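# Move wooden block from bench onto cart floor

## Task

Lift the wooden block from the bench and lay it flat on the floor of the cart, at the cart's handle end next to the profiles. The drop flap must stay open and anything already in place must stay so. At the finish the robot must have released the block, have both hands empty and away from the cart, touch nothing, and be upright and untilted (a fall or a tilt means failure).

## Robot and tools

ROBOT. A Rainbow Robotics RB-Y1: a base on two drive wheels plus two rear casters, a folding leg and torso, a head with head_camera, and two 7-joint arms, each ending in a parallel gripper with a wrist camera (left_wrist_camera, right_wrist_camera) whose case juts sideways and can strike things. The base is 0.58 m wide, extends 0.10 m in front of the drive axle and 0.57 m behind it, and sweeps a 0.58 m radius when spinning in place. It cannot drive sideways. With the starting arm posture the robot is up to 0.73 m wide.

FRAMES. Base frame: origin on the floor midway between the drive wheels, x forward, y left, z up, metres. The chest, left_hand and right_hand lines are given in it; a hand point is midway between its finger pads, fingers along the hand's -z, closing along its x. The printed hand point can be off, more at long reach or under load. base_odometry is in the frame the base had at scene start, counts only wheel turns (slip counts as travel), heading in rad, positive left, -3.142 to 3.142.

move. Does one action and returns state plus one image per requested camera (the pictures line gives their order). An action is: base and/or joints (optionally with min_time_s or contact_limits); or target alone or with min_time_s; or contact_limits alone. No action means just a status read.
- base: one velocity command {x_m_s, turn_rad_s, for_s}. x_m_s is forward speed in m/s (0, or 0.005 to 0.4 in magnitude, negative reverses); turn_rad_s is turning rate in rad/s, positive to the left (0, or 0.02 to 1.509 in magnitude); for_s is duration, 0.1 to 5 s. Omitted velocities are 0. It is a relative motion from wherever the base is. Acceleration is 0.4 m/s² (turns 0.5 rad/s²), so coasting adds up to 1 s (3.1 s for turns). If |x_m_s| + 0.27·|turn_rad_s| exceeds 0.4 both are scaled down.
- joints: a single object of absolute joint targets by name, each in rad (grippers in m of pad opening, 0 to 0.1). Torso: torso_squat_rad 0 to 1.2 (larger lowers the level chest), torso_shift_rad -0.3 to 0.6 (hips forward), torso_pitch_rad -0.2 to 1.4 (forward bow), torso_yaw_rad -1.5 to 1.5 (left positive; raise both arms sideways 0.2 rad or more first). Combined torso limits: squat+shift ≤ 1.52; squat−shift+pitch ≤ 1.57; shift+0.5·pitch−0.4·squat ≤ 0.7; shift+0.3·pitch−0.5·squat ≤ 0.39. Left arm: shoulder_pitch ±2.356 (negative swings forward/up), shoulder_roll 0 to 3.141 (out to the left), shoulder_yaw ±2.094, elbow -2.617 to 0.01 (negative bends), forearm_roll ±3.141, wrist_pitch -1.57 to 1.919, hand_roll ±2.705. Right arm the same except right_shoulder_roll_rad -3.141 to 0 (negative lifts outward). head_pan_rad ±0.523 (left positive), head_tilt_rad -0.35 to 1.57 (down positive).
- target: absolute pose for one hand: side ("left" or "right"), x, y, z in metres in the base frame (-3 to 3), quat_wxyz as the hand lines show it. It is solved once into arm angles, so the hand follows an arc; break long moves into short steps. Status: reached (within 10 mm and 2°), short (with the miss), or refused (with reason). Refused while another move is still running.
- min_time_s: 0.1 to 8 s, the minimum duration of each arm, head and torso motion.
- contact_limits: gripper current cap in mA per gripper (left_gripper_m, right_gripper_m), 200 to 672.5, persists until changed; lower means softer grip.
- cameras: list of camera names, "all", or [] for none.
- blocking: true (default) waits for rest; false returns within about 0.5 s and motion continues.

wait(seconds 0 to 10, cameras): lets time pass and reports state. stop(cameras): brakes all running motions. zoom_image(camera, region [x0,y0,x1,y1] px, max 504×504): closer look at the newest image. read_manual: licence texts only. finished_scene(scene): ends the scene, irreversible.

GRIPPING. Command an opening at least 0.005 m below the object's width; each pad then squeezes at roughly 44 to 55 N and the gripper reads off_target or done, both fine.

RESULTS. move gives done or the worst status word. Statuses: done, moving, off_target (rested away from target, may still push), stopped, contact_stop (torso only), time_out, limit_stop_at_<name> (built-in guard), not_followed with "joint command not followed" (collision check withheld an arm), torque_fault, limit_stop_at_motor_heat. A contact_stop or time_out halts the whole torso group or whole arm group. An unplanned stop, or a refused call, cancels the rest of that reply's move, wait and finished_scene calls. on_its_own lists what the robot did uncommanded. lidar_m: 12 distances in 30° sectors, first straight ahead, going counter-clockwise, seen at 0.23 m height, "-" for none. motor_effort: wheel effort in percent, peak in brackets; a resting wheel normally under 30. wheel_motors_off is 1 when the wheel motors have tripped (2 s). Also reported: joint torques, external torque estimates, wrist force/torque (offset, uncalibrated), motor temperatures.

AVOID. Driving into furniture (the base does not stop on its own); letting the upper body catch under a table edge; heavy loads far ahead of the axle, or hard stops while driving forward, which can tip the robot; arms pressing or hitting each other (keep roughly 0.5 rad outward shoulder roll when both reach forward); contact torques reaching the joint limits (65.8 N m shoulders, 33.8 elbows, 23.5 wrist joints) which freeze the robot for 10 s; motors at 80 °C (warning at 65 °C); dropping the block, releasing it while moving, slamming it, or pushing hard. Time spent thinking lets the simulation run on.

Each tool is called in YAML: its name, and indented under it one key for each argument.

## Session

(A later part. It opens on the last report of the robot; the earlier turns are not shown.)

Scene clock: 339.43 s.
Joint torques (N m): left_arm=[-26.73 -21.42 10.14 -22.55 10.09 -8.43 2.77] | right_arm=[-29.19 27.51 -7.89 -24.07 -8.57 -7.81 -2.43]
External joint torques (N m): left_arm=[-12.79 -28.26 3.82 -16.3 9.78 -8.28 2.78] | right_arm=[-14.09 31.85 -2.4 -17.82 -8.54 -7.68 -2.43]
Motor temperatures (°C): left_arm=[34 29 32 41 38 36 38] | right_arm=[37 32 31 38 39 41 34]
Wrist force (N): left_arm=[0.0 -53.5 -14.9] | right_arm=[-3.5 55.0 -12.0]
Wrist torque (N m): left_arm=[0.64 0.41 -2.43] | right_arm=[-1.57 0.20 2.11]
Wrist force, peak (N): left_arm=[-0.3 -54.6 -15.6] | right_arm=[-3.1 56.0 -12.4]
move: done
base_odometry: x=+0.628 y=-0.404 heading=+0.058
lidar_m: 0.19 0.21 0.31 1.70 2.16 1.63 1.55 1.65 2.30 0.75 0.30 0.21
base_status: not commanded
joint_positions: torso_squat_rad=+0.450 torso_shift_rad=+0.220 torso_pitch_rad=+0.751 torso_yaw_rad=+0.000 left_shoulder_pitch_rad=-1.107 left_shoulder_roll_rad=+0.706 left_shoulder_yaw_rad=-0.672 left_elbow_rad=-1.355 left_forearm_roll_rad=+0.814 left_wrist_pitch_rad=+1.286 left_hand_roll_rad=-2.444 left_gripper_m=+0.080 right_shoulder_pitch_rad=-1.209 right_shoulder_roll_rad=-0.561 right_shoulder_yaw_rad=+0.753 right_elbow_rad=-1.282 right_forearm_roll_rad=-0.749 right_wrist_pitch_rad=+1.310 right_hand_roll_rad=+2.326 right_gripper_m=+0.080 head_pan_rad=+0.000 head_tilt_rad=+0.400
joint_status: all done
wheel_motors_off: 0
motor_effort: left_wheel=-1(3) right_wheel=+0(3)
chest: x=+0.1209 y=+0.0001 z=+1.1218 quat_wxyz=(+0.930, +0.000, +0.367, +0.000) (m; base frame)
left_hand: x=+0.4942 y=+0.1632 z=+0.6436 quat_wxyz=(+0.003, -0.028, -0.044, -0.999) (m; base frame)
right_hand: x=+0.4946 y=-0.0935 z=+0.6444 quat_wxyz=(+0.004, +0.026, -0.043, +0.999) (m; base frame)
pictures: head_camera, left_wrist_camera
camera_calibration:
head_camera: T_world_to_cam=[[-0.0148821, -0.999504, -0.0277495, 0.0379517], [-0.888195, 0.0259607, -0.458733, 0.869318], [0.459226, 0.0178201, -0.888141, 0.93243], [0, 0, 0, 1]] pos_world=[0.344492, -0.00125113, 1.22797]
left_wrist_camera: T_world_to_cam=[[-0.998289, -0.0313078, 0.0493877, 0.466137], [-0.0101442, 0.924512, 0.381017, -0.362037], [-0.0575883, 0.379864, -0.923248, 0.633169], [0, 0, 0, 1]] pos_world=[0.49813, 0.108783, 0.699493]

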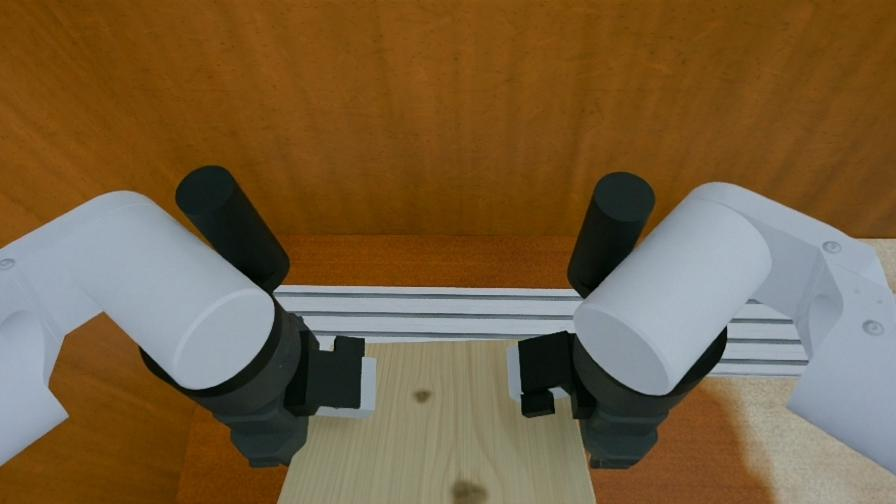

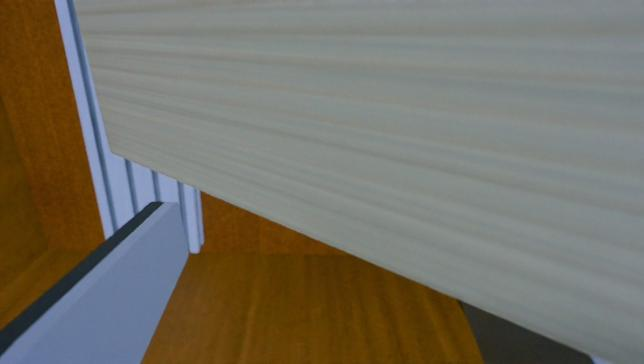

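move:
  joints: {"torso_squat_rad":0.68,"torso_shift_rad":0.3,"torso_pitch_rad":1.05}
  min_time_s: 2

Scene clock: 343.30 s.
Joint torques (N m): left_arm=[-19.93 -22.11 7.35 -18.85 7.21 -11.44 2.75] | right_arm=[-23.04 32.08 -6.38 -23.84 -8.48 -10.2 -2.55]
External joint torques (N m): left_arm=[-12.14 -27.12 3.47 -12.64 6.57 -11.76 2.77] | right_arm=[-13.94 34.3 -3.16 -17.55 -8.05 -10.41 -2.57]
Motor temperatures (°C): left_arm=[34 29 32 41 38 36 38] | right_arm=[37 32 31 38 39 41 34]
Wrist force (N): left_arm=[15.4 -54.3 16.3] | right_arm=[4.5 64.0 4.5]
Wrist torque (N m): left_arm=[1.09 -0.66 -2.68] | right_arm=[-2.36 -0.30 2.77]
Wrist force, peak (N): left_arm=[18.7 -53.8 19.8] | right_arm=[11.0 68.4 11.2]
move: done
base_odometry: x=+0.628 y=-0.404 heading=+0.058
lidar_m: 0.19 0.21 0.31 1.70 2.16 1.61 1.55 1.65 2.30 0.76 0.29 0.21
base_status: not commanded
joint_positions: torso_squat_rad=+0.680 torso_shift_rad=+0.300 torso_pitch_rad=+1.049 torso_yaw_rad=+0.000 left_shoulder_pitch_rad=-1.107 left_shoulder_roll_rad=+0.705 left_shoulder_yaw_rad=-0.672 left_elbow_rad=-1.356 left_forearm_roll_rad=+0.815 left_wrist_pitch_rad=+1.287 left_hand_roll_rad=-2.444 left_gripper_m=+0.080 right_shoulder_pitch_rad=-1.209 right_shoulder_roll_rad=-0.561 right_shoulder_yaw_rad=+0.753 right_elbow_rad=-1.282 right_forearm_roll_rad=-0.749 right_wrist_pitch_rad=+1.310 right_hand_roll_rad=+2.326 right_gripper_m=+0.080 head_pan_rad=+0.000 head_tilt_rad=+0.400
joint_status: all done
wheel_motors_off: 0
motor_effort: left_wheel=+0(4) right_wheel=+9(10)
chest: x=+0.2009 y=+0.0000 z=+0.9547 quat_wxyz=(+0.866, +0.000, +0.501, +0.000) (m; base frame)
left_hand: x=+0.4171 y=+0.1626 z=+0.3881 quat_wxyz=(+0.009, -0.176, -0.043, -0.983) (m; base frame)
right_hand: x=+0.4177 y=-0.0940 z=+0.3886 quat_wxyz=(+0.010, +0.175, -0.042, +0.984) (m; base frame)
pictures: head_camera, left_wrist_camera, right_wrist_camera
camera_calibration:
head_camera: T_world_to_cam=[[-0.0224803, -0.999501, -0.0221674, 0.0306298], [-0.983788, 0.026062, -0.177431, 0.614457], [0.17792, 0.0178193, -0.983884, 0.895172], [0, 0, 0, 1]] pos_world=[0.445915, -0.00135082, 0.990448]
left_wrist_camera: T_world_to_cam=[[-0.939457, -0.0306775, 0.341291, 0.263772], [0.10281, 0.924866, 0.366133, -0.306376], [-0.32688, 0.379055, -0.865717, 0.48322], [0, 0, 0, 1]] pos_world=[0.437256, 0.108282, 0.440483]
right_wrist_camera: T_world_to_cam=[[0.930097, 0.0253749, -0.366435, -0.245045], [0.179501, -0.901775, 0.393169, -0.285475], [-0.320466, -0.431461, -0.843293, 0.49321], [0, 0, 0, 1]] pos_world=[0.437216, -0.0384154, 0.438367]

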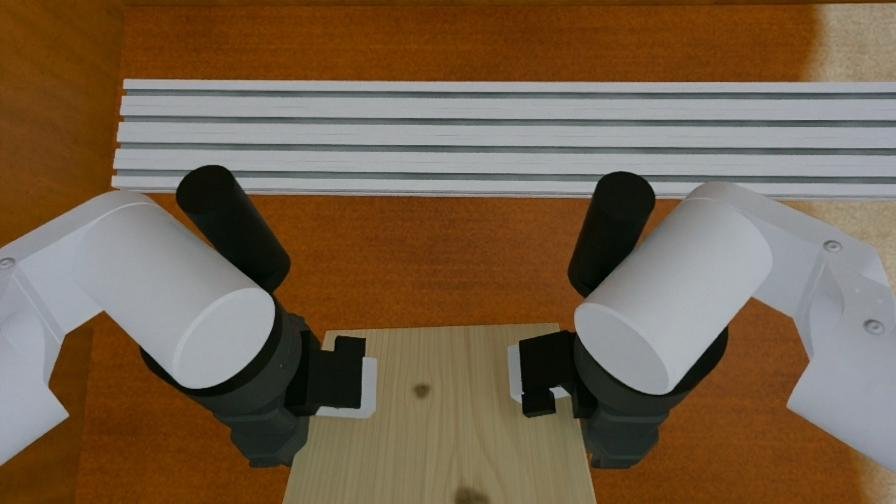

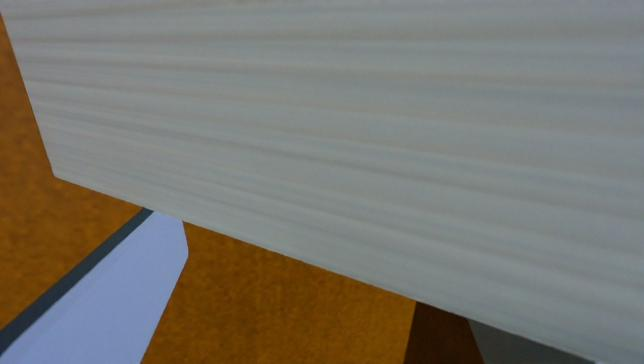

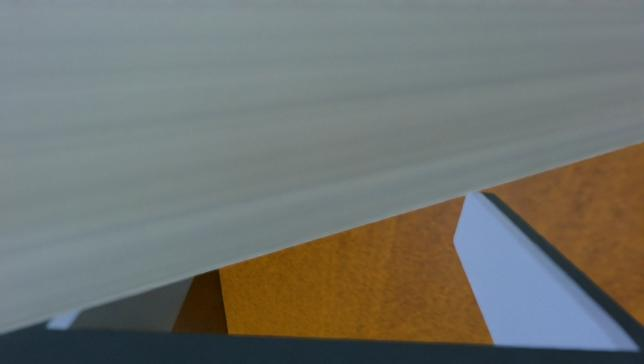

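move:
  joints: {"torso_squat_rad":0.76,"torso_shift_rad":0.32}
  min_time_s: 1.5

Scene clock: 346.63 s.
Joint torques (N m): left_arm=[3.39 -33 -10.72 -10.47 7.7 -9.96 3.24] | right_arm=[-23.11 35.51 -5.67 -25.9 -10.25 -8.87 -2.77]
External joint torques (N m): left_arm=[11.61 -38.18 -14.78 -4.22 7.08 -10.24 3.25] | right_arm=[-13.74 37.82 -2.36 -19.61 -9.83 -9.13 -2.79]
Motor temperatures (°C): left_arm=[33 29 32 41 38 36 38] | right_arm=[37 33 31 38 39 41 34]
Wrist force (N): left_arm=[-6.7 -58.8 73.5] | right_arm=[-3.5 65.2 -8.3]
Wrist torque (N m): left_arm=[2.99 -4.43 -2.93] | right_arm=[-2.06 -0.05 2.62]
Wrist force, peak (N): left_arm=[15.0 -69.1 147.9] | right_arm=[12.3 76.8 31.2]
move: contact_stop
base_odometry: x=+0.628 y=-0.404 heading=+0.058
lidar_m: 0.20 0.21 0.31 1.72 2.16 1.60 1.56 1.65 2.30 0.76 0.29 0.21
base_status: not commanded
joint_positions: torso_squat_rad=+0.747 torso_shift_rad=+0.312 torso_pitch_rad=+1.038 torso_yaw_rad=+0.001 left_shoulder_pitch_rad=-1.113 left_shoulder_roll_rad=+0.708 left_shoulder_yaw_rad=-0.668 left_elbow_rad=-1.358 left_forearm_roll_rad=+0.815 left_wrist_pitch_rad=+1.287 left_hand_roll_rad=-2.444 left_gripper_m=+0.080 right_shoulder_pitch_rad=-1.209 right_shoulder_roll_rad=-0.562 right_shoulder_yaw_rad=+0.753 right_elbow_rad=-1.282 right_forearm_roll_rad=-0.749 right_wrist_pitch_rad=+1.310 right_hand_roll_rad=+2.326 right_gripper_m=+0.080 head_pan_rad=+0.000 head_tilt_rad=+0.400
joint_status: torso_squat_rad contact_stop (moved +0.067 of +0.080); torso_shift_rad contact_stop (moved +0.012 of +0.020)
wheel_motors_off: 0
motor_effort: left_wheel=-15(30) right_wheel=+1(16)
chest: x=+0.1961 y=-0.0001 z=+0.9268 quat_wxyz=(+0.868, +0.000, +0.496, +0.000) (m; base frame)
left_hand: x=+0.4245 y=+0.1630 z=+0.3647 quat_wxyz=(+0.010, -0.166, -0.044, -0.985) (m; base frame)
right_hand: x=+0.4199 y=-0.0940 z=+0.3629 quat_wxyz=(+0.010, +0.169, -0.042, +0.985) (m; base frame)
pictures: head_camera, left_wrist_camera, right_wrist_camera
camera_calibration:
head_camera: T_world_to_cam=[[-0.0218942, -0.99948, -0.0236907, 0.0311662], [-0.981656, 0.0259808, -0.18888, 0.61499], [0.189397, 0.0191208, -0.981714, 0.864313], [0, 0, 0, 1]] pos_world=[0.440693, -0.00135434, 0.965406]
left_wrist_camera: T_world_to_cam=[[-0.946512, -0.0327229, 0.321004, 0.289483], [0.0926709, 0.925363, 0.36758, -0.295149], [-0.309073, 0.377667, -0.872835, 0.460486], [0, 0, 0, 1]] pos_world=[0.443675, 0.108682, 0.417495]
right_wrist_camera: T_world_to_cam=[[0.934552, 0.0254706, -0.354915, -0.262413], [0.174711, -0.901772, 0.395328, -0.274549], [-0.309983, -0.431462, -0.847202, 0.469292], [0, 0, 0, 1]] pos_world=[0.438678, -0.0384151, 0.412988]

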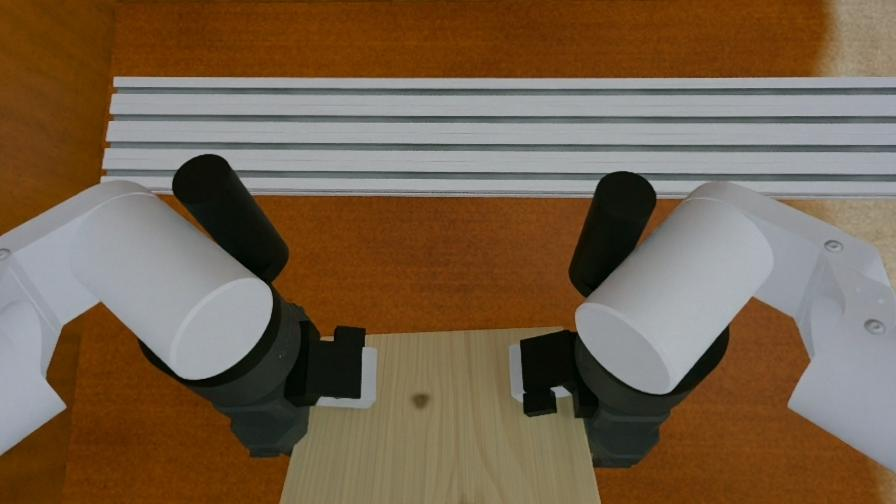

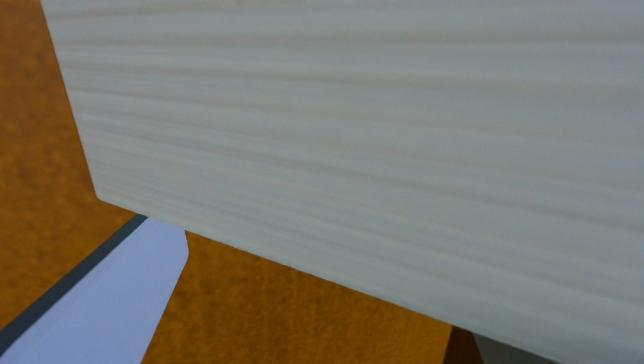

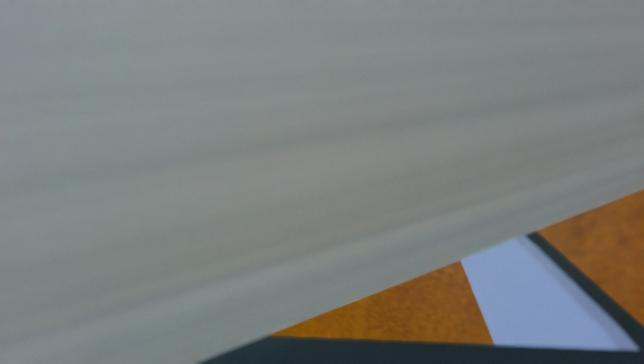

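move:
  target: {"side":"left","x":0.419,"y":0.156,"z":0.368,"quat_wxyz":[0.003,-0.065,-0.05,-0.9966]}
  min_time_s: 1.2
  cameras: ["left_wrist_camera"]

move:
  target: {"side":"right","x":0.415,"y":-0.087,"z":0.366,"quat_wxyz":[0.003,0.065,-0.05,0.9966]}
  min_time_s: 1.2

Scene clock: 355.70 s.
Joint torques (N m): left_arm=[20.48 -35.27 -28.6 -1.78 8.04 -8.78 2.87] | right_arm=[-30.41 38.86 -7.84 -29.09 -10.15 -13.22 -3.47]
External joint torques (N m): left_arm=[26.6 -40.32 -32.51 5.21 7.67 -8.66 2.88] | right_arm=[-21.04 41.2 -4.52 -22.81 -9.73 -13.48 -3.49]
Motor temperatures (°C): left_arm=[33 29 32 40 38 36 38] | right_arm=[37 33 31 38 40 41 34]
Wrist force (N): left_arm=[-37.0 -61.7 127.0] | right_arm=[9.6 79.2 1.0]
Wrist torque (N m): left_arm=[4.02 -8.37 -2.51] | right_arm=[-2.72 0.00 3.59]
Wrist force, peak (N): left_arm=[-3.4 -45.9 153.3] | right_arm=[12.9 84.6 0.1]
move: short
base_odometry: x=+0.628 y=-0.404 heading=+0.058
lidar_m: 0.19 0.21 0.30 1.71 2.17 1.61 1.57 1.66 2.32 0.76 0.30 0.20
base_status: not commanded
joint_positions: torso_squat_rad=+0.747 torso_shift_rad=+0.311 torso_pitch_rad=+1.036 torso_yaw_rad=+0.001 left_shoulder_pitch_rad=-0.979 left_shoulder_roll_rad=+0.767 left_shoulder_yaw_rad=-0.687 left_elbow_rad=-1.591 left_forearm_roll_rad=+0.587 left_wrist_pitch_rad=+1.159 left_hand_roll_rad=-2.283 left_gripper_m=+0.080 right_shoulder_pitch_rad=-1.208 right_shoulder_roll_rad=-0.563 right_shoulder_yaw_rad=+0.754 right_elbow_rad=-1.281 right_forearm_roll_rad=-0.749 right_wrist_pitch_rad=+1.311 right_hand_roll_rad=+2.326 right_gripper_m=+0.080 head_pan_rad=+0.000 head_tilt_rad=+0.400
joint_status: all done
wheel_motors_off: 0
motor_effort: left_wheel=-20(21) right_wheel=+1(3)
chest: x=+0.1955 y=-0.0002 z=+0.9274 quat_wxyz=(+0.869, +0.001, +0.495, +0.000) (m; base frame)
left_hand: x=+0.4280 y=+0.1609 z=+0.3710 quat_wxyz=(+0.004, -0.057, -0.046, -0.997) (m; base frame)
left_hand_status: short (checked arc, planned for 1.2 s): 11 mm and 1.0 deg off.
right_hand: x=+0.4191 y=-0.0954 z=+0.3634 quat_wxyz=(+0.010, +0.169, -0.040, +0.985) (m; base frame)
pictures: left_wrist_camera
camera_calibration:
left_wrist_camera: T_world_to_cam=[[-0.993729, -0.0305137, 0.107571, 0.389696], [0.0122978, 0.926382, 0.376385, -0.264925], [-0.111136, 0.375348, -0.920197, 0.401052], [0, 0, 0, 1]] pos_world=[0.435082, 0.106778, 0.426841]

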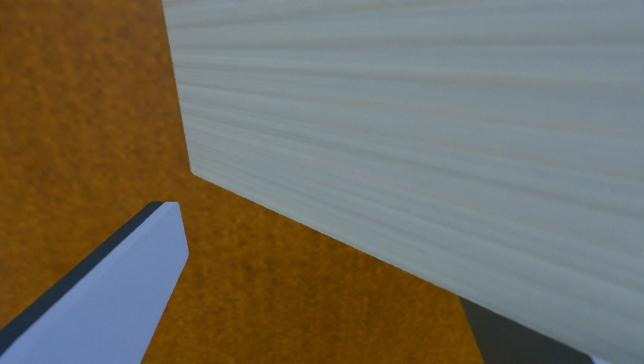

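Scene clock: 357.23 s.
Joint torques (N m): left_arm=[8.71 -28.51 -17.41 -1.77 4.2 -10.28 2.4] | right_arm=[-5.15 45.23 9.65 -25.29 -11.39 -11.14 -2.94]
External joint torques (N m): left_arm=[14.75 -33.49 -21.27 5.22 3.82 -10.17 2.4] | right_arm=[2.06 47.55 12.82 -18.33 -11.27 -11.06 -2.95]
Motor temperatures (°C): left_arm=[33 29 32 40 38 36 38] | right_arm=[37 33 31 38 40 41 34]
Wrist force (N): left_arm=[-11.0 -53.8 110.0] | right_arm=[-22.8 81.5 31.1]
Wrist torque (N m): left_arm=[3.49 -6.42 -2.59] | right_arm=[-3.72 -2.28 2.76]
Wrist force, peak (N): left_arm=[-36.2 -61.4 126.1] | right_arm=[-21.8 89.0 -9.5]
move: done
base_odometry: x=+0.628 y=-0.404 heading=+0.058
lidar_m: 0.19 0.20 0.30 1.72 2.17 1.61 1.56 1.65 2.31 0.76 0.28 0.20
base_status: not commanded
joint_positions: torso_squat_rad=+0.747 torso_shift_rad=+0.311 torso_pitch_rad=+1.035 torso_yaw_rad=+0.001 left_shoulder_pitch_rad=-0.976 left_shoulder_roll_rad=+0.765 left_shoulder_yaw_rad=-0.690 left_elbow_rad=-1.591 left_forearm_roll_rad=+0.588 left_wrist_pitch_rad=+1.159 left_hand_roll_rad=-2.283 left_gripper_m=+0.080 right_shoulder_pitch_rad=-1.086 right_shoulder_roll_rad=-0.623 right_shoulder_yaw_rad=+0.806 right_elbow_rad=-1.507 right_forearm_roll_rad=-0.507 right_wrist_pitch_rad=+1.207 right_hand_roll_rad=+2.156 right_gripper_m=+0.080 head_pan_rad=+0.000 head_tilt_rad=+0.400
joint_status: all done
wheel_motors_off: 0
motor_effort: left_wheel=-24(26) right_wheel=-1(4)
chest: x=+0.1953 y=-0.0002 z=+0.9275 quat_wxyz=(+0.869, +0.000, +0.495, +0.000) (m; base frame)
left_hand: x=+0.4249 y=+0.1601 z=+0.3705 quat_wxyz=(+0.004, -0.060, -0.046, -0.997) (m; base frame)
right_hand: x=+0.4186 y=-0.0963 z=+0.3646 quat_wxyz=(+0.005, +0.062, -0.041, +0.997) (m; base frame)
right_hand_status: reached (checked arc, planned for 1.2 s): 10 mm and 1.1 deg off.
pictures: head_camera, left_wrist_camera, right_wrist_camera
camera_calibration:
head_camera: T_world_to_cam=[[-0.0220545, -0.999476, -0.0236785, 0.0310366], [-0.981208, 0.0261803, -0.191167, 0.616366], [0.191687, 0.0190175, -0.981272, 0.864322], [0, 0, 0, 1]] pos_world=[0.439788, -0.00155348, 0.966699]
left_wrist_camera: T_world_to_cam=[[-0.993178, -0.0290646, 0.11293, 0.384267], [0.0155681, 0.926722, 0.375425, -0.26509], [-0.115566, 0.374622, -0.919947, 0.402424], [0, 0, 0, 1]] pos_world=[0.432279, 0.106077, 0.426335]
right_wrist_camera: T_world_to_cam=[[0.988557, 0.0269485, -0.148418, -0.358388], [0.0885265, -0.9003, 0.426173, -0.252087], [-0.122136, -0.434435, -0.892384, 0.406902], [0, 0, 0, 1]] pos_world=[0.426301, -0.0405237, 0.417354]

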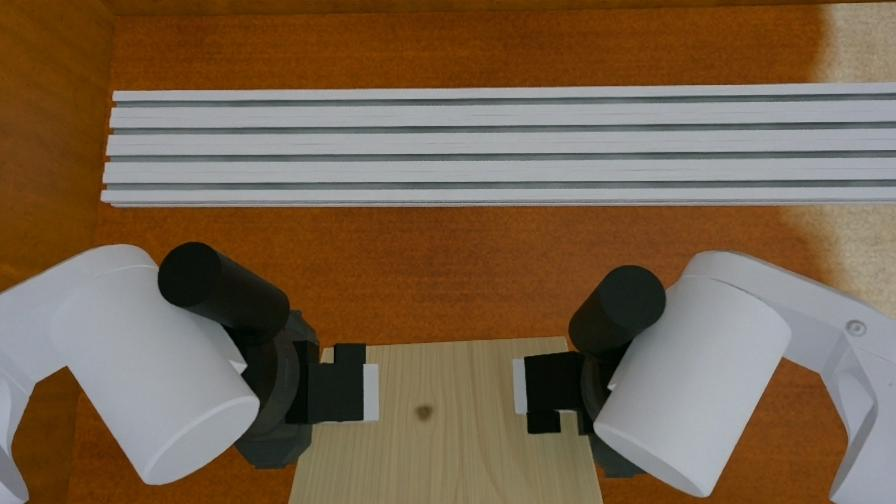

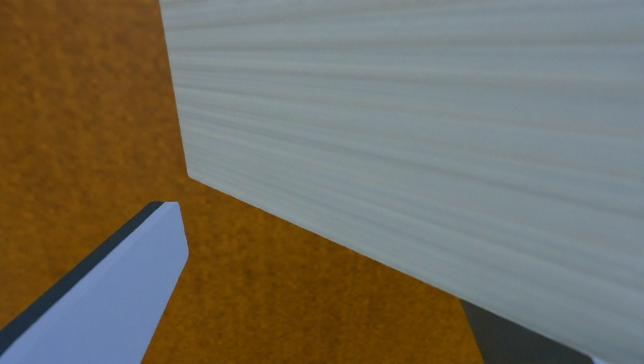

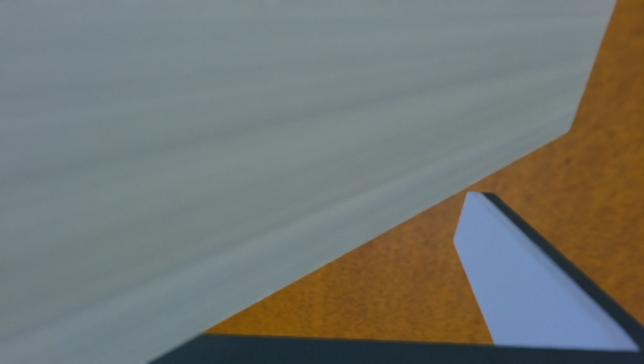

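move:
  joints: {"torso_squat_rad":0.785,"torso_shift_rad":0.32,"torso_pitch_rad":1.04}
  min_time_s: 1.5
  cameras: ["left_wrist_camera","right_wrist_camera"]

Scene clock: 359.57 s.
Joint torques (N m): left_arm=[5.05 -25.77 -13.6 -8.86 7.15 -7.09 2.43] | right_arm=[-14.95 39.69 1.81 -29.43 -10.45 -9.58 -2.56]
External joint torques (N m): left_arm=[11.2 -30.79 -17.51 -1.88 6.79 -6.97 2.44] | right_arm=[-7.67 42.01 5.01 -22.48 -10.33 -9.49 -2.57]
Motor temperatures (°C): left_arm=[33 30 32 40 37 36 38] | right_arm=[36 34 31 38 40 41 34]
Wrist force (N): left_arm=[-21.0 -48.6 61.7] | right_arm=[-13.1 65.8 -12.7]
Wrist torque (N m): left_arm=[2.56 -4.24 -2.16] | right_arm=[-1.92 -0.13 2.34]
Wrist force, peak (N): left_arm=[-9.4 -55.2 120.2] | right_arm=[-20.2 84.2 40.4]
move: contact_stop
base_odometry: x=+0.628 y=-0.404 heading=+0.058
lidar_m: 0.19 0.19 0.28 1.71 2.16 1.60 1.56 1.66 2.31 0.76 0.27 0.20
base_status: not commanded
joint_positions: torso_squat_rad=+0.749 torso_shift_rad=+0.309 torso_pitch_rad=+1.028 torso_yaw_rad=+0.001 left_shoulder_pitch_rad=-0.976 left_shoulder_roll_rad=+0.764 left_shoulder_yaw_rad=-0.691 left_elbow_rad=-1.589 left_forearm_roll_rad=+0.587 left_wrist_pitch_rad=+1.158 left_hand_roll_rad=-2.283 left_gripper_m=+0.080 right_shoulder_pitch_rad=-1.084 right_shoulder_roll_rad=-0.622 right_shoulder_yaw_rad=+0.807 right_elbow_rad=-1.506 right_forearm_roll_rad=-0.507 right_wrist_pitch_rad=+1.207 right_hand_roll_rad=+2.156 right_gripper_m=+0.080 head_pan_rad=+0.000 head_tilt_rad=+0.400
joint_status: torso_squat_rad contact_stop (moved +0.002 of +0.038); the others done
wheel_motors_off: 0
on_its_own: torso_squat_rad is held at +0.749, not at your +0.785, since a contact_stop
motor_effort: left_wheel=-20(30) right_wheel=+1(12)
chest: x=+0.1930 y=-0.0001 z=+0.9287 quat_wxyz=(+0.871, +0.000, +0.492, +0.000) (m; base frame)
left_hand: x=+0.4255 y=+0.1606 z=+0.3727 quat_wxyz=(+0.004, -0.057, -0.046, -0.997) (m; base frame)
right_hand: x=+0.4179 y=-0.0960 z=+0.3667 quat_wxyz=(+0.004, +0.061, -0.041, +0.997) (m; base frame)
pictures: left_wrist_camera, right_wrist_camera
camera_calibration:
left_wrist_camera: T_world_to_cam=[[-0.993805, -0.02938, 0.107182, 0.3871], [0.0132167, 0.926336, 0.376467, -0.265683], [-0.110347, 0.375551, -0.920209, 0.402094], [0, 0, 0, 1]] pos_world=[0.432584, 0.106478, 0.428541]
right_wrist_camera: T_world_to_cam=[[0.988961, 0.0278219, -0.145539, -0.358466], [0.0881042, -0.900135, 0.426609, -0.252581], [-0.119136, -0.434722, -0.892649, 0.407528], [0, 0, 0, 1]] pos_world=[0.425313, -0.0402222, 0.419362]

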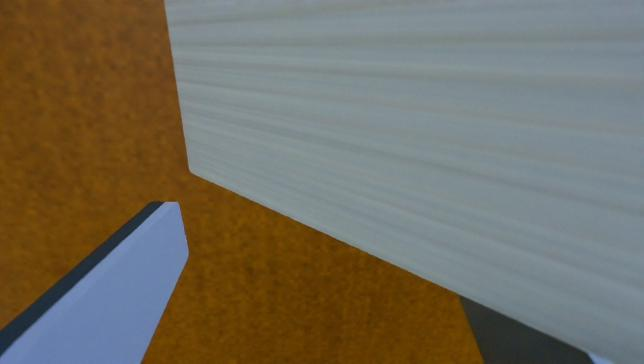

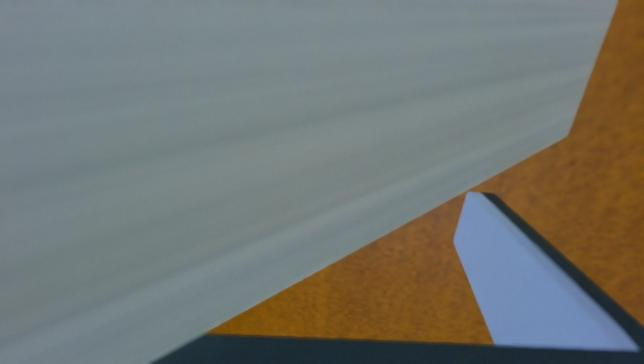

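move:
  target: {"side":"left","x":0.421,"y":0.1615,"z":0.368,"quat_wxyz":[0.003,-0.065,-0.05,-0.9966]}
  min_time_s: 1
  cameras: ["left_wrist_camera"]

move:
  target: {"side":"right","x":0.417,"y":-0.092,"z":0.362,"quat_wxyz":[0.003,0.065,-0.05,0.9966]}
  min_time_s: 1

Scene clock: 367.43 s.
Joint torques (N m): left_arm=[9.58 -15.44 -12.65 2.13 1.82 -5.98 1.17] | right_arm=[-14.82 37.66 1.4 -28.75 -10.11 -8.6 -2.41]
External joint torques (N m): left_arm=[15.77 -20.62 -16.6 9.02 1.44 -5.87 1.18] | right_arm=[-7.52 39.97 4.59 -21.8 -10 -8.52 -2.41]
Motor temperatures (°C): left_arm=[33 29 32 39 37 36 38] | right_arm=[36 34 31 39 40 41 34]
Wrist force (N): left_arm=[-12.0 -30.0 90.4] | right_arm=[-16.8 61.4 -12.8]
Wrist torque (N m): left_arm=[2.54 -5.43 -1.37] | right_arm=[-1.78 -0.26 2.02]
Wrist force, peak (N): left_arm=[-11.8 -32.5 97.1] | right_arm=[-14.3 66.7 -13.1]
move: done
base_odometry: x=+0.628 y=-0.404 heading=+0.057
lidar_m: 0.19 0.21 0.29 1.70 2.18 1.62 1.56 1.65 2.32 0.76 0.28 0.20
base_status: not commanded
joint_positions: torso_squat_rad=+0.749 torso_shift_rad=+0.309 torso_pitch_rad=+1.028 torso_yaw_rad=+0.001 left_shoulder_pitch_rad=-0.978 left_shoulder_roll_rad=+0.766 left_shoulder_yaw_rad=-0.688 left_elbow_rad=-1.568 left_forearm_roll_rad=+0.607 left_wrist_pitch_rad=+1.145 left_hand_roll_rad=-2.303 left_gripper_m=+0.080 right_shoulder_pitch_rad=-1.084 right_shoulder_roll_rad=-0.622 right_shoulder_yaw_rad=+0.807 right_elbow_rad=-1.506 right_forearm_roll_rad=-0.507 right_wrist_pitch_rad=+1.206 right_hand_roll_rad=+2.156 right_gripper_m=+0.080 head_pan_rad=+0.000 head_tilt_rad=+0.400
joint_status: all done
wheel_motors_off: 0
on_its_own: torso_squat_rad is held at +0.749, not at your +0.785, since a contact_stop
motor_effort: left_wheel=-22(22) right_wheel=+2(5)
chest: x=+0.1928 y=-0.0002 z=+0.9289 quat_wxyz=(+0.871, +0.000, +0.492, +0.000) (m; base frame)
left_hand: x=+0.4258 y=+0.1633 z=+0.3701 quat_wxyz=(+0.004, -0.060, -0.049, -0.997) (m; base frame)
left_hand_status: reached (checked arc, planned for 1.0 s): 6 mm and 0.6 deg off.
right_hand: x=+0.4179 y=-0.0957 z=+0.3671 quat_wxyz=(+0.004, +0.061, -0.041, +0.997) (m; base frame)
pictures: left_wrist_camera
camera_calibration:
left_wrist_camera: T_world_to_cam=[[-0.992985, -0.0289147, 0.114654, 0.384546], [0.0158529, 0.928332, 0.371415, -0.266767], [-0.117176, 0.370627, -0.921361, 0.402815], [0, 0, 0, 1]] pos_world=[0.433277, 0.109473, 0.426129]

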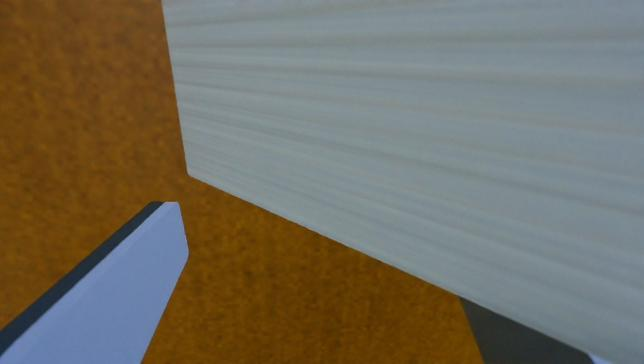

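Scene clock: 368.77 s.
Joint torques (N m): left_arm=[10.16 -14.59 -12.55 1.22 2.27 -4.1 1.13] | right_arm=[-13.12 24.26 -2.07 -15.72 -4.79 -7.53 -1.49]
External joint torques (N m): left_arm=[16.38 -19.77 -16.5 8.11 1.89 -3.99 1.13] | right_arm=[-5.81 26.66 1.11 -8.88 -4.66 -7.45 -1.5]
Motor temperatures (°C): left_arm=[32 29 32 39 37 36 38] | right_arm=[36 34 31 39 40 41 34]
Wrist force (N): left_arm=[-17.8 -24.8 74.8] | right_arm=[0.0 44.7 18.1]
Wrist torque (N m): left_arm=[1.99 -4.74 -0.97] | right_arm=[-2.08 -0.92 1.80]
Wrist force, peak (N): left_arm=[-12.3 -29.4 91.0] | right_arm=[-15.4 63.7 -10.3]
move: done
base_odometry: x=+0.628 y=-0.404 heading=+0.058
lidar_m: 0.19 0.21 0.28 1.72 2.18 1.62 1.57 1.66 2.31 0.77 0.28 0.19
base_status: not commanded
joint_positions: torso_squat_rad=+0.749 torso_shift_rad=+0.309 torso_pitch_rad=+1.027 torso_yaw_rad=+0.001 left_shoulder_pitch_rad=-0.978 left_shoulder_roll_rad=+0.765 left_shoulder_yaw_rad=-0.688 left_elbow_rad=-1.568 left_forearm_roll_rad=+0.607 left_wrist_pitch_rad=+1.145 left_hand_roll_rad=-2.303 left_gripper_m=+0.080 right_shoulder_pitch_rad=-1.086 right_shoulder_roll_rad=-0.617 right_shoulder_yaw_rad=+0.805 right_elbow_rad=-1.473 right_forearm_roll_rad=-0.523 right_wrist_pitch_rad=+1.182 right_hand_roll_rad=+2.178 right_gripper_m=+0.080 head_pan_rad=+0.000 head_tilt_rad=+0.400
joint_status: all done
wheel_motors_off: 0
on_its_own: torso_squat_rad is held at +0.749, not at your +0.785, since a contact_stop
motor_effort: left_wheel=-21(22) right_wheel=+2(4)
chest: x=+0.1926 y=-0.0002 z=+0.9291 quat_wxyz=(+0.871, +0.000, +0.491, +0.000) (m; base frame)
left_hand: x=+0.4260 y=+0.1631 z=+0.3703 quat_wxyz=(+0.004, -0.060, -0.049, -0.997) (m; base frame)
right_hand: x=+0.4174 y=-0.0975 z=+0.3614 quat_wxyz=(+0.004, +0.064, -0.044, +0.997) (m; base frame)
right_hand_status: reached (checked arc, planned for 1.0 s): 6 mm and 0.6 deg off.
pictures: head_camera, left_wrist_camera, right_wrist_camera
camera_calibration:
head_camera: T_world_to_cam=[[-0.0217676, -0.999479, -0.0238331, 0.0311745], [-0.979663, 0.02608, -0.198946, 0.620843], [0.199464, 0.0190178, -0.979721, 0.863424], [0, 0, 0, 1]] pos_world=[0.436674, -0.00145378, 0.970171]
left_wrist_camera: T_world_to_cam=[[-0.993086, -0.0289261, 0.113771, 0.385027], [0.0154606, 0.928496, 0.37102, -0.266374], [-0.116369, 0.370214, -0.921629, 0.402987], [0, 0, 0, 1]] pos_world=[0.433378, 0.109273, 0.426429]
right_wrist_camera: T_world_to_cam=[[0.987945, 0.0294457, -0.151982, -0.355827], [0.0914514, -0.90314, 0.419493, -0.250755], [-0.124909, -0.428334, -0.894945, 0.405995], [0, 0, 0, 1]] pos_world=[0.425182, -0.0420879, 0.414454]

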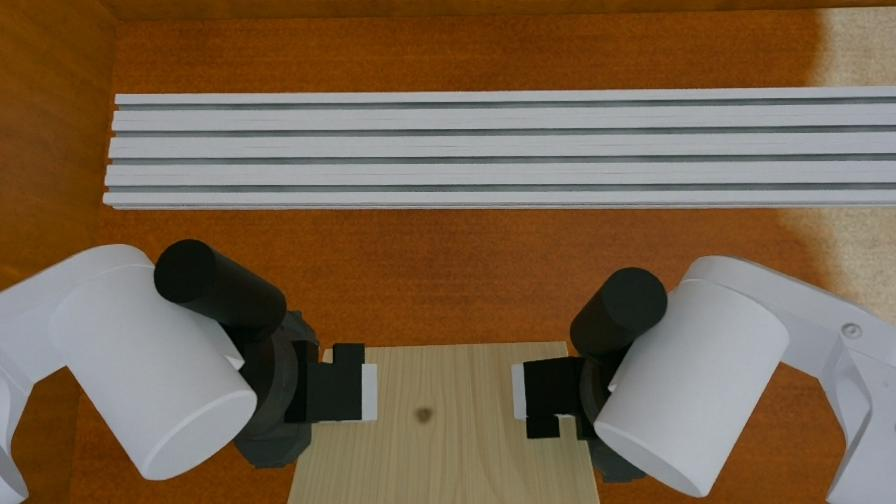

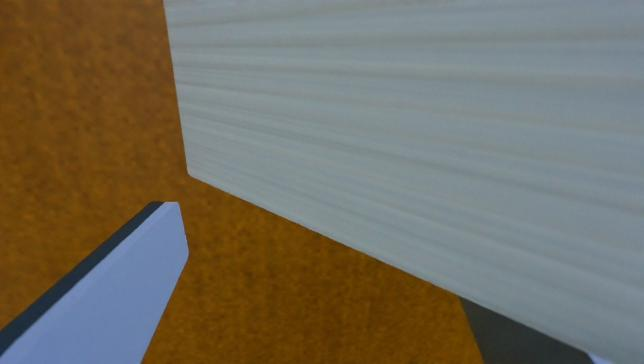

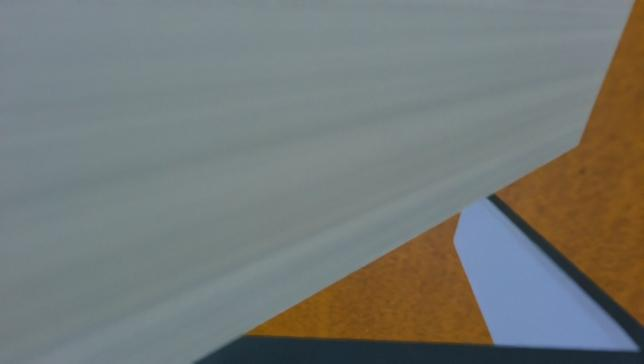

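move:
  target: {"side":"left","x":0.421,"y":0.166,"z":0.372,"quat_wxyz":[0.003,-0.065,-0.05,-0.9966]}
  min_time_s: 1.5
  cameras: ["left_wrist_camera","right_wrist_camera"]

Scene clock: 375.73 s.
Joint torques (N m): left_arm=[10.91 -4.16 -8.6 -5.25 4.76 2.43 -0.42] | right_arm=[-10.92 16.58 -2.26 -14.06 -3.11 -5.4 -1.73]
External joint torques (N m): left_arm=[16.99 -9.52 -12.59 1.63 4.37 2.53 -0.41] | right_arm=[-3.63 18.92 0.89 -7.21 -2.98 -5.31 -1.74]
Motor temperatures (°C): left_arm=[32 29 32 39 37 35 37] | right_arm=[36 34 31 38 39 41 34]
Wrist force (N): left_arm=[-30.0 -8.1 14.0] | right_arm=[1.2 31.9 13.5]
Wrist torque (N m): left_arm=[0.48 -1.94 0.22] | right_arm=[-1.57 -0.71 1.31]
Wrist force, peak (N): left_arm=[-18.5 -25.0 75.9] | right_arm=[-0.3 45.1 23.5]
move: done
base_odometry: x=+0.628 y=-0.404 heading=+0.057
lidar_m: 0.19 0.20 0.29 1.71 2.16 1.61 1.56 1.66 2.32 0.77 0.27 0.20
base_status: not commanded
joint_positions: torso_squat_rad=+0.749 torso_shift_rad=+0.309 torso_pitch_rad=+1.029 torso_yaw_rad=+0.001 left_shoulder_pitch_rad=-0.970 left_shoulder_roll_rad=+0.779 left_shoulder_yaw_rad=-0.682 left_elbow_rad=-1.584 left_forearm_roll_rad=+0.616 left_wrist_pitch_rad=+1.147 left_hand_roll_rad=-2.306 left_gripper_m=+0.080 right_shoulder_pitch_rad=-1.086 right_shoulder_roll_rad=-0.616 right_shoulder_yaw_rad=+0.805 right_elbow_rad=-1.473 right_forearm_roll_rad=-0.523 right_wrist_pitch_rad=+1.181 right_hand_roll_rad=+2.178 right_gripper_m=+0.080 head_pan_rad=+0.000 head_tilt_rad=+0.400
joint_status: all done
wheel_motors_off: 0
on_its_own: torso_squat_rad is held at +0.749, not at your +0.785, since a contact_stop
motor_effort: left_wheel=-21(22) right_wheel=+5(6)
chest: x=+0.1931 y=-0.0001 z=+0.9286 quat_wxyz=(+0.871, +0.000, +0.492, +0.000) (m; base frame)
left_hand: x=+0.4251 y=+0.1662 z=+0.3721 quat_wxyz=(+0.003, -0.062, -0.050, -0.997) (m; base frame)
left_hand_status: reached (checked arc, planned for 1.5 s): 4 mm and 0.4 deg off.
right_hand: x=+0.4170 y=-0.0962 z=+0.3610 quat_wxyz=(+0.004, +0.065, -0.046, +0.997) (m; base frame)
pictures: left_wrist_camera, right_wrist_camera
camera_calibration:
left_wrist_camera: T_world_to_cam=[[-0.992664, -0.028326, 0.117543, 0.382355], [0.0171252, 0.92943, 0.368601, -0.26988], [-0.119689, 0.36791, -0.922126, 0.405247], [0, 0, 0, 1]] pos_world=[0.432675, 0.11257, 0.428223]
right_wrist_camera: T_world_to_cam=[[0.987731, 0.0297745, -0.153301, -0.354952], [0.0919741, -0.904255, 0.416969, -0.248819], [-0.126209, -0.425953, -0.895899, 0.407209], [0, 0, 0, 1]] pos_world=[0.424875, -0.040976, 0.414154]

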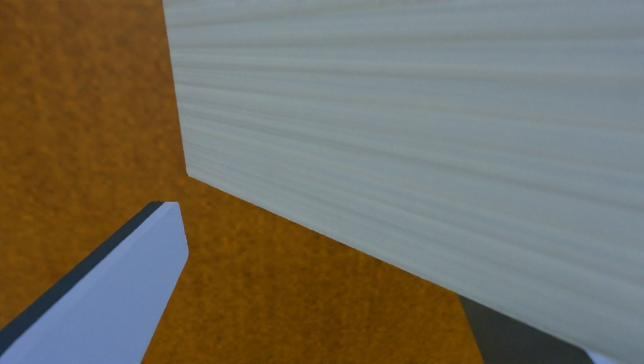

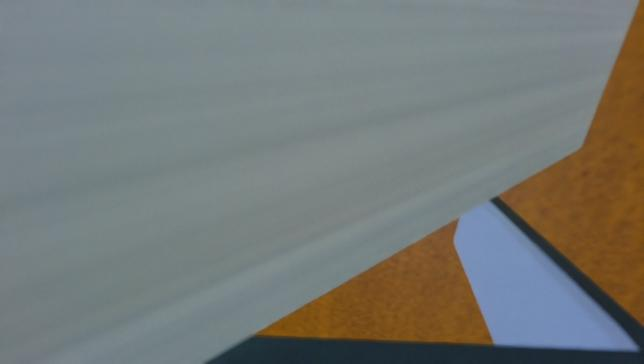

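move:
  target: {"side":"left","x":0.432,"y":0.168,"z":0.378,"quat_wxyz":[0.003,-0.065,-0.05,-0.9966]}
  min_time_s: 1.5
  cameras: ["left_wrist_camera","right_wrist_camera"]

Scene clock: 379.53 s.
Joint torques (N m): left_arm=[-8.37 0.59 5.59 -10.39 2.36 -1.02 0.07] | right_arm=[-9.23 4.68 -2.55 -11.62 -1.43 -1.7 -0.4]
External joint torques (N m): left_arm=[-1.98 -5.03 1.4 -3.54 1.96 -0.93 0.08] | right_arm=[-1.97 6.94 0.57 -4.74 -1.28 -1.61 -0.41]
Motor temperatures (°C): left_arm=[32 29 32 38 36 35 37] | right_arm=[35 33 31 38 39 41 34]
Wrist force (N): left_arm=[-2.5 -8.8 -10.8] | right_arm=[-0.2 10.4 -8.1]
Wrist torque (N m): left_arm=[-0.03 0.17 -0.27] | right_arm=[-0.36 0.06 0.05]
Wrist force, peak (N): left_arm=[-30.4 -7.8 14.0] | right_arm=[1.0 32.3 14.5]
move: done
base_odometry: x=+0.628 y=-0.404 heading=+0.058
lidar_m: 0.19 0.21 0.29 1.71 2.16 1.61 1.56 1.66 2.30 0.76 0.27 0.21
base_status: not commanded
joint_positions: torso_squat_rad=+0.749 torso_shift_rad=+0.310 torso_pitch_rad=+1.031 torso_yaw_rad=+0.001 left_shoulder_pitch_rad=-0.984 left_shoulder_roll_rad=+0.791 left_shoulder_yaw_rad=-0.673 left_elbow_rad=-1.590 left_forearm_roll_rad=+0.641 left_wrist_pitch_rad=+1.169 left_hand_roll_rad=-2.315 left_gripper_m=+0.080 right_shoulder_pitch_rad=-1.087 right_shoulder_roll_rad=-0.613 right_shoulder_yaw_rad=+0.805 right_elbow_rad=-1.474 right_forearm_roll_rad=-0.524 right_wrist_pitch_rad=+1.180 right_hand_roll_rad=+2.178 right_gripper_m=+0.080 head_pan_rad=+0.000 head_tilt_rad=+0.400
joint_status: all done
wheel_motors_off: 0
on_its_own: torso_squat_rad is held at +0.749, not at your +0.785, since a contact_stop
motor_effort: left_wheel=-11(22) right_wheel=+5(9)
chest: x=+0.1937 y=+0.0000 z=+0.9281 quat_wxyz=(+0.870, +0.000, +0.493, +0.000) (m; base frame)
left_hand: x=+0.4313 y=+0.1691 z=+0.3767 quat_wxyz=(+0.003, -0.066, -0.049, -0.997) (m; base frame)
left_hand_status: reached (checked arc, planned for 1.5 s): 2 mm and 0.2 deg off.
right_hand: x=+0.4164 y=-0.0937 z=+0.3605 quat_wxyz=(+0.004, +0.066, -0.048, +0.997) (m; base frame)
pictures: left_wrist_camera, right_wrist_camera
camera_calibration:
left_wrist_camera: T_world_to_cam=[[-0.99173, -0.0277158, 0.125311, 0.384706], [0.020847, 0.928646, 0.370381, -0.276477], [-0.126635, 0.369931, -0.920388, 0.411267], [0, 0, 0, 1]] pos_world=[0.439369, 0.115272, 0.43272]
right_wrist_camera: T_world_to_cam=[[0.987442, 0.0306028, -0.154992, -0.353596], [0.0928812, -0.906056, 0.412839, -0.245328], [-0.127798, -0.42205, -0.897519, 0.409438], [0, 0, 0, 1]] pos_world=[0.424267, -0.0386557, 0.413955]

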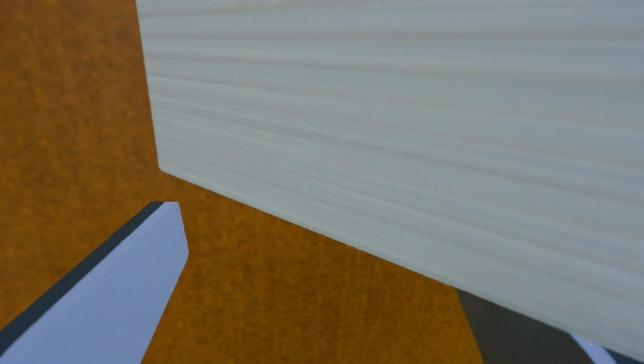

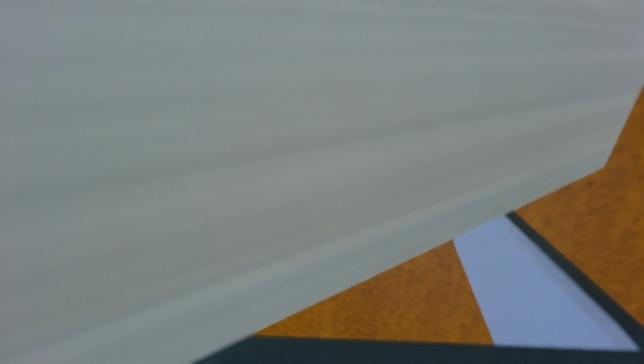

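move:
  target: {"side":"right","x":0.417,"y":-0.092,"z":0.346,"quat_wxyz":[0.003,0.065,-0.05,0.9966]}
  min_time_s: 1.5
  cameras: ["right_wrist_camera"]

move:
  target: {"side":"left","x":0.430,"y":0.168,"z":0.362,"quat_wxyz":[0.003,-0.065,-0.05,-0.9966]}
  min_time_s: 1.5

Scene clock: 383.40 s.
Joint torques (N m): left_arm=[-8.62 -3.24 5.02 -11.34 2.89 -2.65 0.58] | right_arm=[-2.37 8.66 4.8 0.28 0.91 -1.76 0.47]
External joint torques (N m): left_arm=[-2.19 -8.89 0.81 -4.5 2.5 -2.56 0.59] | right_arm=[5.09 10.71 7.79 6.95 1.05 -1.67 0.46]
Motor temperatures (°C): left_arm=[32 29 32 38 36 35 37] | right_arm=[35 33 31 37 38 40 34]
Wrist force (N): left_arm=[-0.4 -16.0 -8.7] | right_arm=[3.0 22.6 51.9]
Wrist torque (N m): left_arm=[0.01 0.26 -0.66] | right_arm=[-4.59 -0.69 -0.45]
Wrist force, peak (N): left_arm=[-1.4 -16.4 -10.3] | right_arm=[4.3 27.1 57.1]
move: done
base_odometry: x=+0.628 y=-0.404 heading=+0.058
lidar_m: 0.18 0.21 0.28 1.72 2.17 1.62 1.57 1.67 2.31 0.75 0.29 0.20
base_status: not commanded
joint_positions: torso_squat_rad=+0.749 torso_shift_rad=+0.309 torso_pitch_rad=+1.029 torso_yaw_rad=+0.001 left_shoulder_pitch_rad=-0.984 left_shoulder_roll_rad=+0.792 left_shoulder_yaw_rad=-0.673 left_elbow_rad=-1.590 left_forearm_roll_rad=+0.641 left_wrist_pitch_rad=+1.169 left_hand_roll_rad=-2.315 left_gripper_m=+0.080 right_shoulder_pitch_rad=-1.100 right_shoulder_roll_rad=-0.584 right_shoulder_yaw_rad=+0.807 right_elbow_rad=-1.389 right_forearm_roll_rad=-0.523 right_wrist_pitch_rad=+1.127 right_hand_roll_rad=+2.208 right_gripper_m=+0.080 head_pan_rad=+0.000 head_tilt_rad=+0.400
joint_status: all done
wheel_motors_off: 0
on_its_own: torso_squat_rad is held at +0.749, not at your +0.785, since a contact_stop
motor_effort: left_wheel=-11(12) right_wheel=+7(10)
chest: x=+0.1931 y=+0.0000 z=+0.9286 quat_wxyz=(+0.871, +0.000, +0.492, +0.000) (m; base frame)
left_hand: x=+0.4317 y=+0.1697 z=+0.3774 quat_wxyz=(+0.003, -0.065, -0.048, -0.997) (m; base frame)
right_hand: x=+0.4193 y=-0.0929 z=+0.3475 quat_wxyz=(+0.004, +0.063, -0.050, +0.997) (m; base frame)
right_hand_status: reached (checked arc, planned for 1.5 s): 3 mm and 0.3 deg off.
pictures: right_wrist_camera
camera_calibration:
right_wrist_camera: T_world_to_cam=[[0.988471, 0.0305672, -0.148296, -0.361335], [0.0896372, -0.907477, 0.410428, -0.237402], [-0.122029, -0.418989, -0.899754, 0.397026], [0, 0, 0, 1]] pos_world=[0.426898, -0.0380421, 0.401078]

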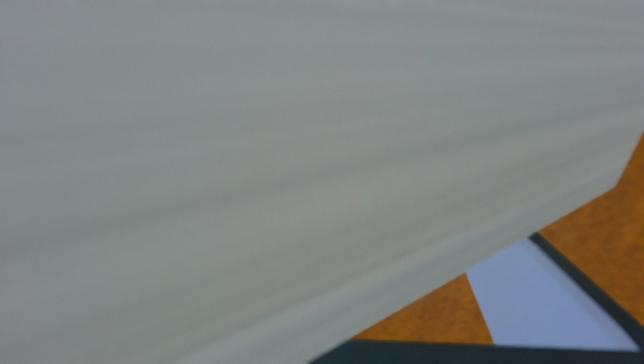

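Scene clock: 385.23 s.
Joint torques (N m): left_arm=[3.32 -13.18 -8.75 -1.69 1.72 -4.97 0.75] | right_arm=[-5.38 8.49 2.3 -6.66 -0.04 -2.35 0.38]
External joint torques (N m): left_arm=[9.87 -18.68 -12.81 4.97 1.34 -4.88 0.76] | right_arm=[2.09 10.55 5.29 0 0.09 -2.26 0.38]
Motor temperatures (°C): left_arm=[32 29 32 38 36 35 37] | right_arm=[35 33 31 37 38 40 34]
Wrist force (N): left_arm=[-6.9 -24.7 59.5] | right_arm=[2.3 27.8 29.2]
Wrist torque (N m): left_arm=[1.90 -3.51 -1.06] | right_arm=[-4.02 -0.53 -0.15]
Wrist force, peak (N): left_arm=[-7.7 -25.0 63.2] | right_arm=[3.0 23.3 52.4]
move: done
base_odometry: x=+0.628 y=-0.404 heading=+0.058
lidar_m: 0.19 0.20 0.30 1.70 2.17 1.62 1.56 1.65 2.31 0.75 0.29 0.21
base_status: not commanded
joint_positions: torso_squat_rad=+0.749 torso_shift_rad=+0.309 torso_pitch_rad=+1.028 torso_yaw_rad=+0.001 left_shoulder_pitch_rad=-0.997 left_shoulder_roll_rad=+0.763 left_shoulder_yaw_rad=-0.679 left_elbow_rad=-1.512 left_forearm_roll_rad=+0.633 left_wrist_pitch_rad=+1.124 left_hand_roll_rad=-2.344 left_gripper_m=+0.080 right_shoulder_pitch_rad=-1.099 right_shoulder_roll_rad=-0.584 right_shoulder_yaw_rad=+0.808 right_elbow_rad=-1.388 right_forearm_roll_rad=-0.523 right_wrist_pitch_rad=+1.127 right_hand_roll_rad=+2.208 right_gripper_m=+0.080 head_pan_rad=+0.000 head_tilt_rad=+0.400
joint_status: all done
wheel_motors_off: 0
on_its_own: torso_squat_rad is held at +0.749, not at your +0.785, since a contact_stop
motor_effort: left_wheel=-10(11) right_wheel=+5(9)
chest: x=+0.1926 y=+0.0000 z=+0.9290 quat_wxyz=(+0.871, +0.000, +0.491, +0.001) (m; base frame)
left_hand: x=+0.4336 y=+0.1703 z=+0.3639 quat_wxyz=(+0.004, -0.062, -0.048, -0.997) (m; base frame)
left_hand_status: reached (checked arc, planned for 1.5 s): 5 mm and 0.5 deg off.
right_hand: x=+0.4189 y=-0.0933 z=+0.3476 quat_wxyz=(+0.004, +0.063, -0.049, +0.997) (m; base frame)
pictures: head_camera, left_wrist_camera, right_wrist_camera
camera_calibration:
head_camera: T_world_to_cam=[[-0.0214584, -0.999485, -0.0238732, 0.0312769], [-0.979709, 0.0257814, -0.198763, 0.620758], [0.199276, 0.0191236, -0.979757, 0.86342], [0, 0, 0, 1]] pos_world=[0.436774, -0.00125494, 0.970072]
left_wrist_camera: T_world_to_cam=[[-0.992731, -0.0289324, 0.116823, 0.39238], [0.0167251, 0.928092, 0.371976, -0.271682], [-0.119185, 0.371226, -0.920862, 0.396051], [0, 0, 0, 1]] pos_world=[0.441275, 0.116474, 0.419928]
right_wrist_camera: T_world_to_cam=[[0.988466, 0.0305964, -0.148321, -0.360902], [0.0898333, -0.906929, 0.411595, -0.238214], [-0.121924, -0.420172, -0.899217, 0.396632], [0, 0, 0, 1]] pos_world=[0.426498, -0.0383473, 0.401176]

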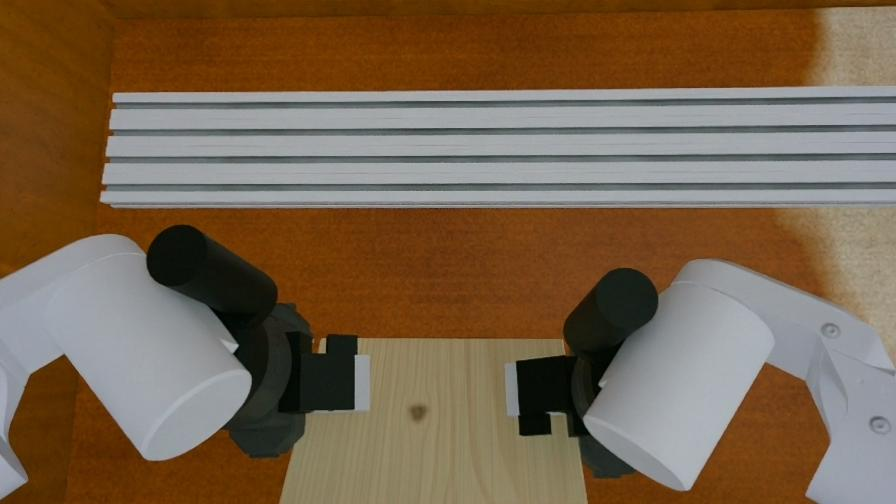

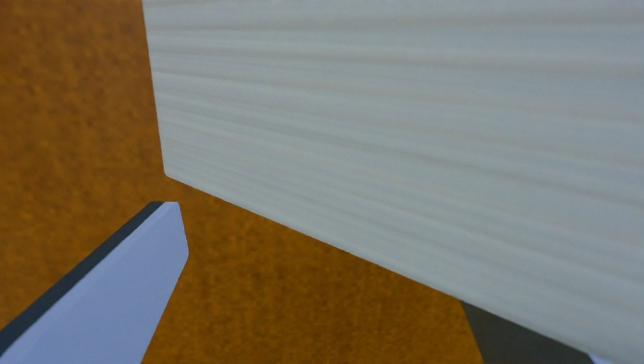

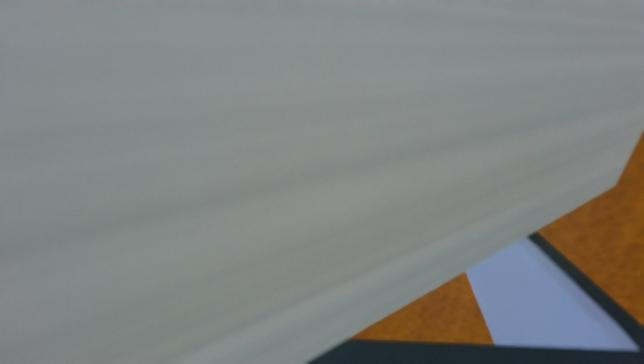

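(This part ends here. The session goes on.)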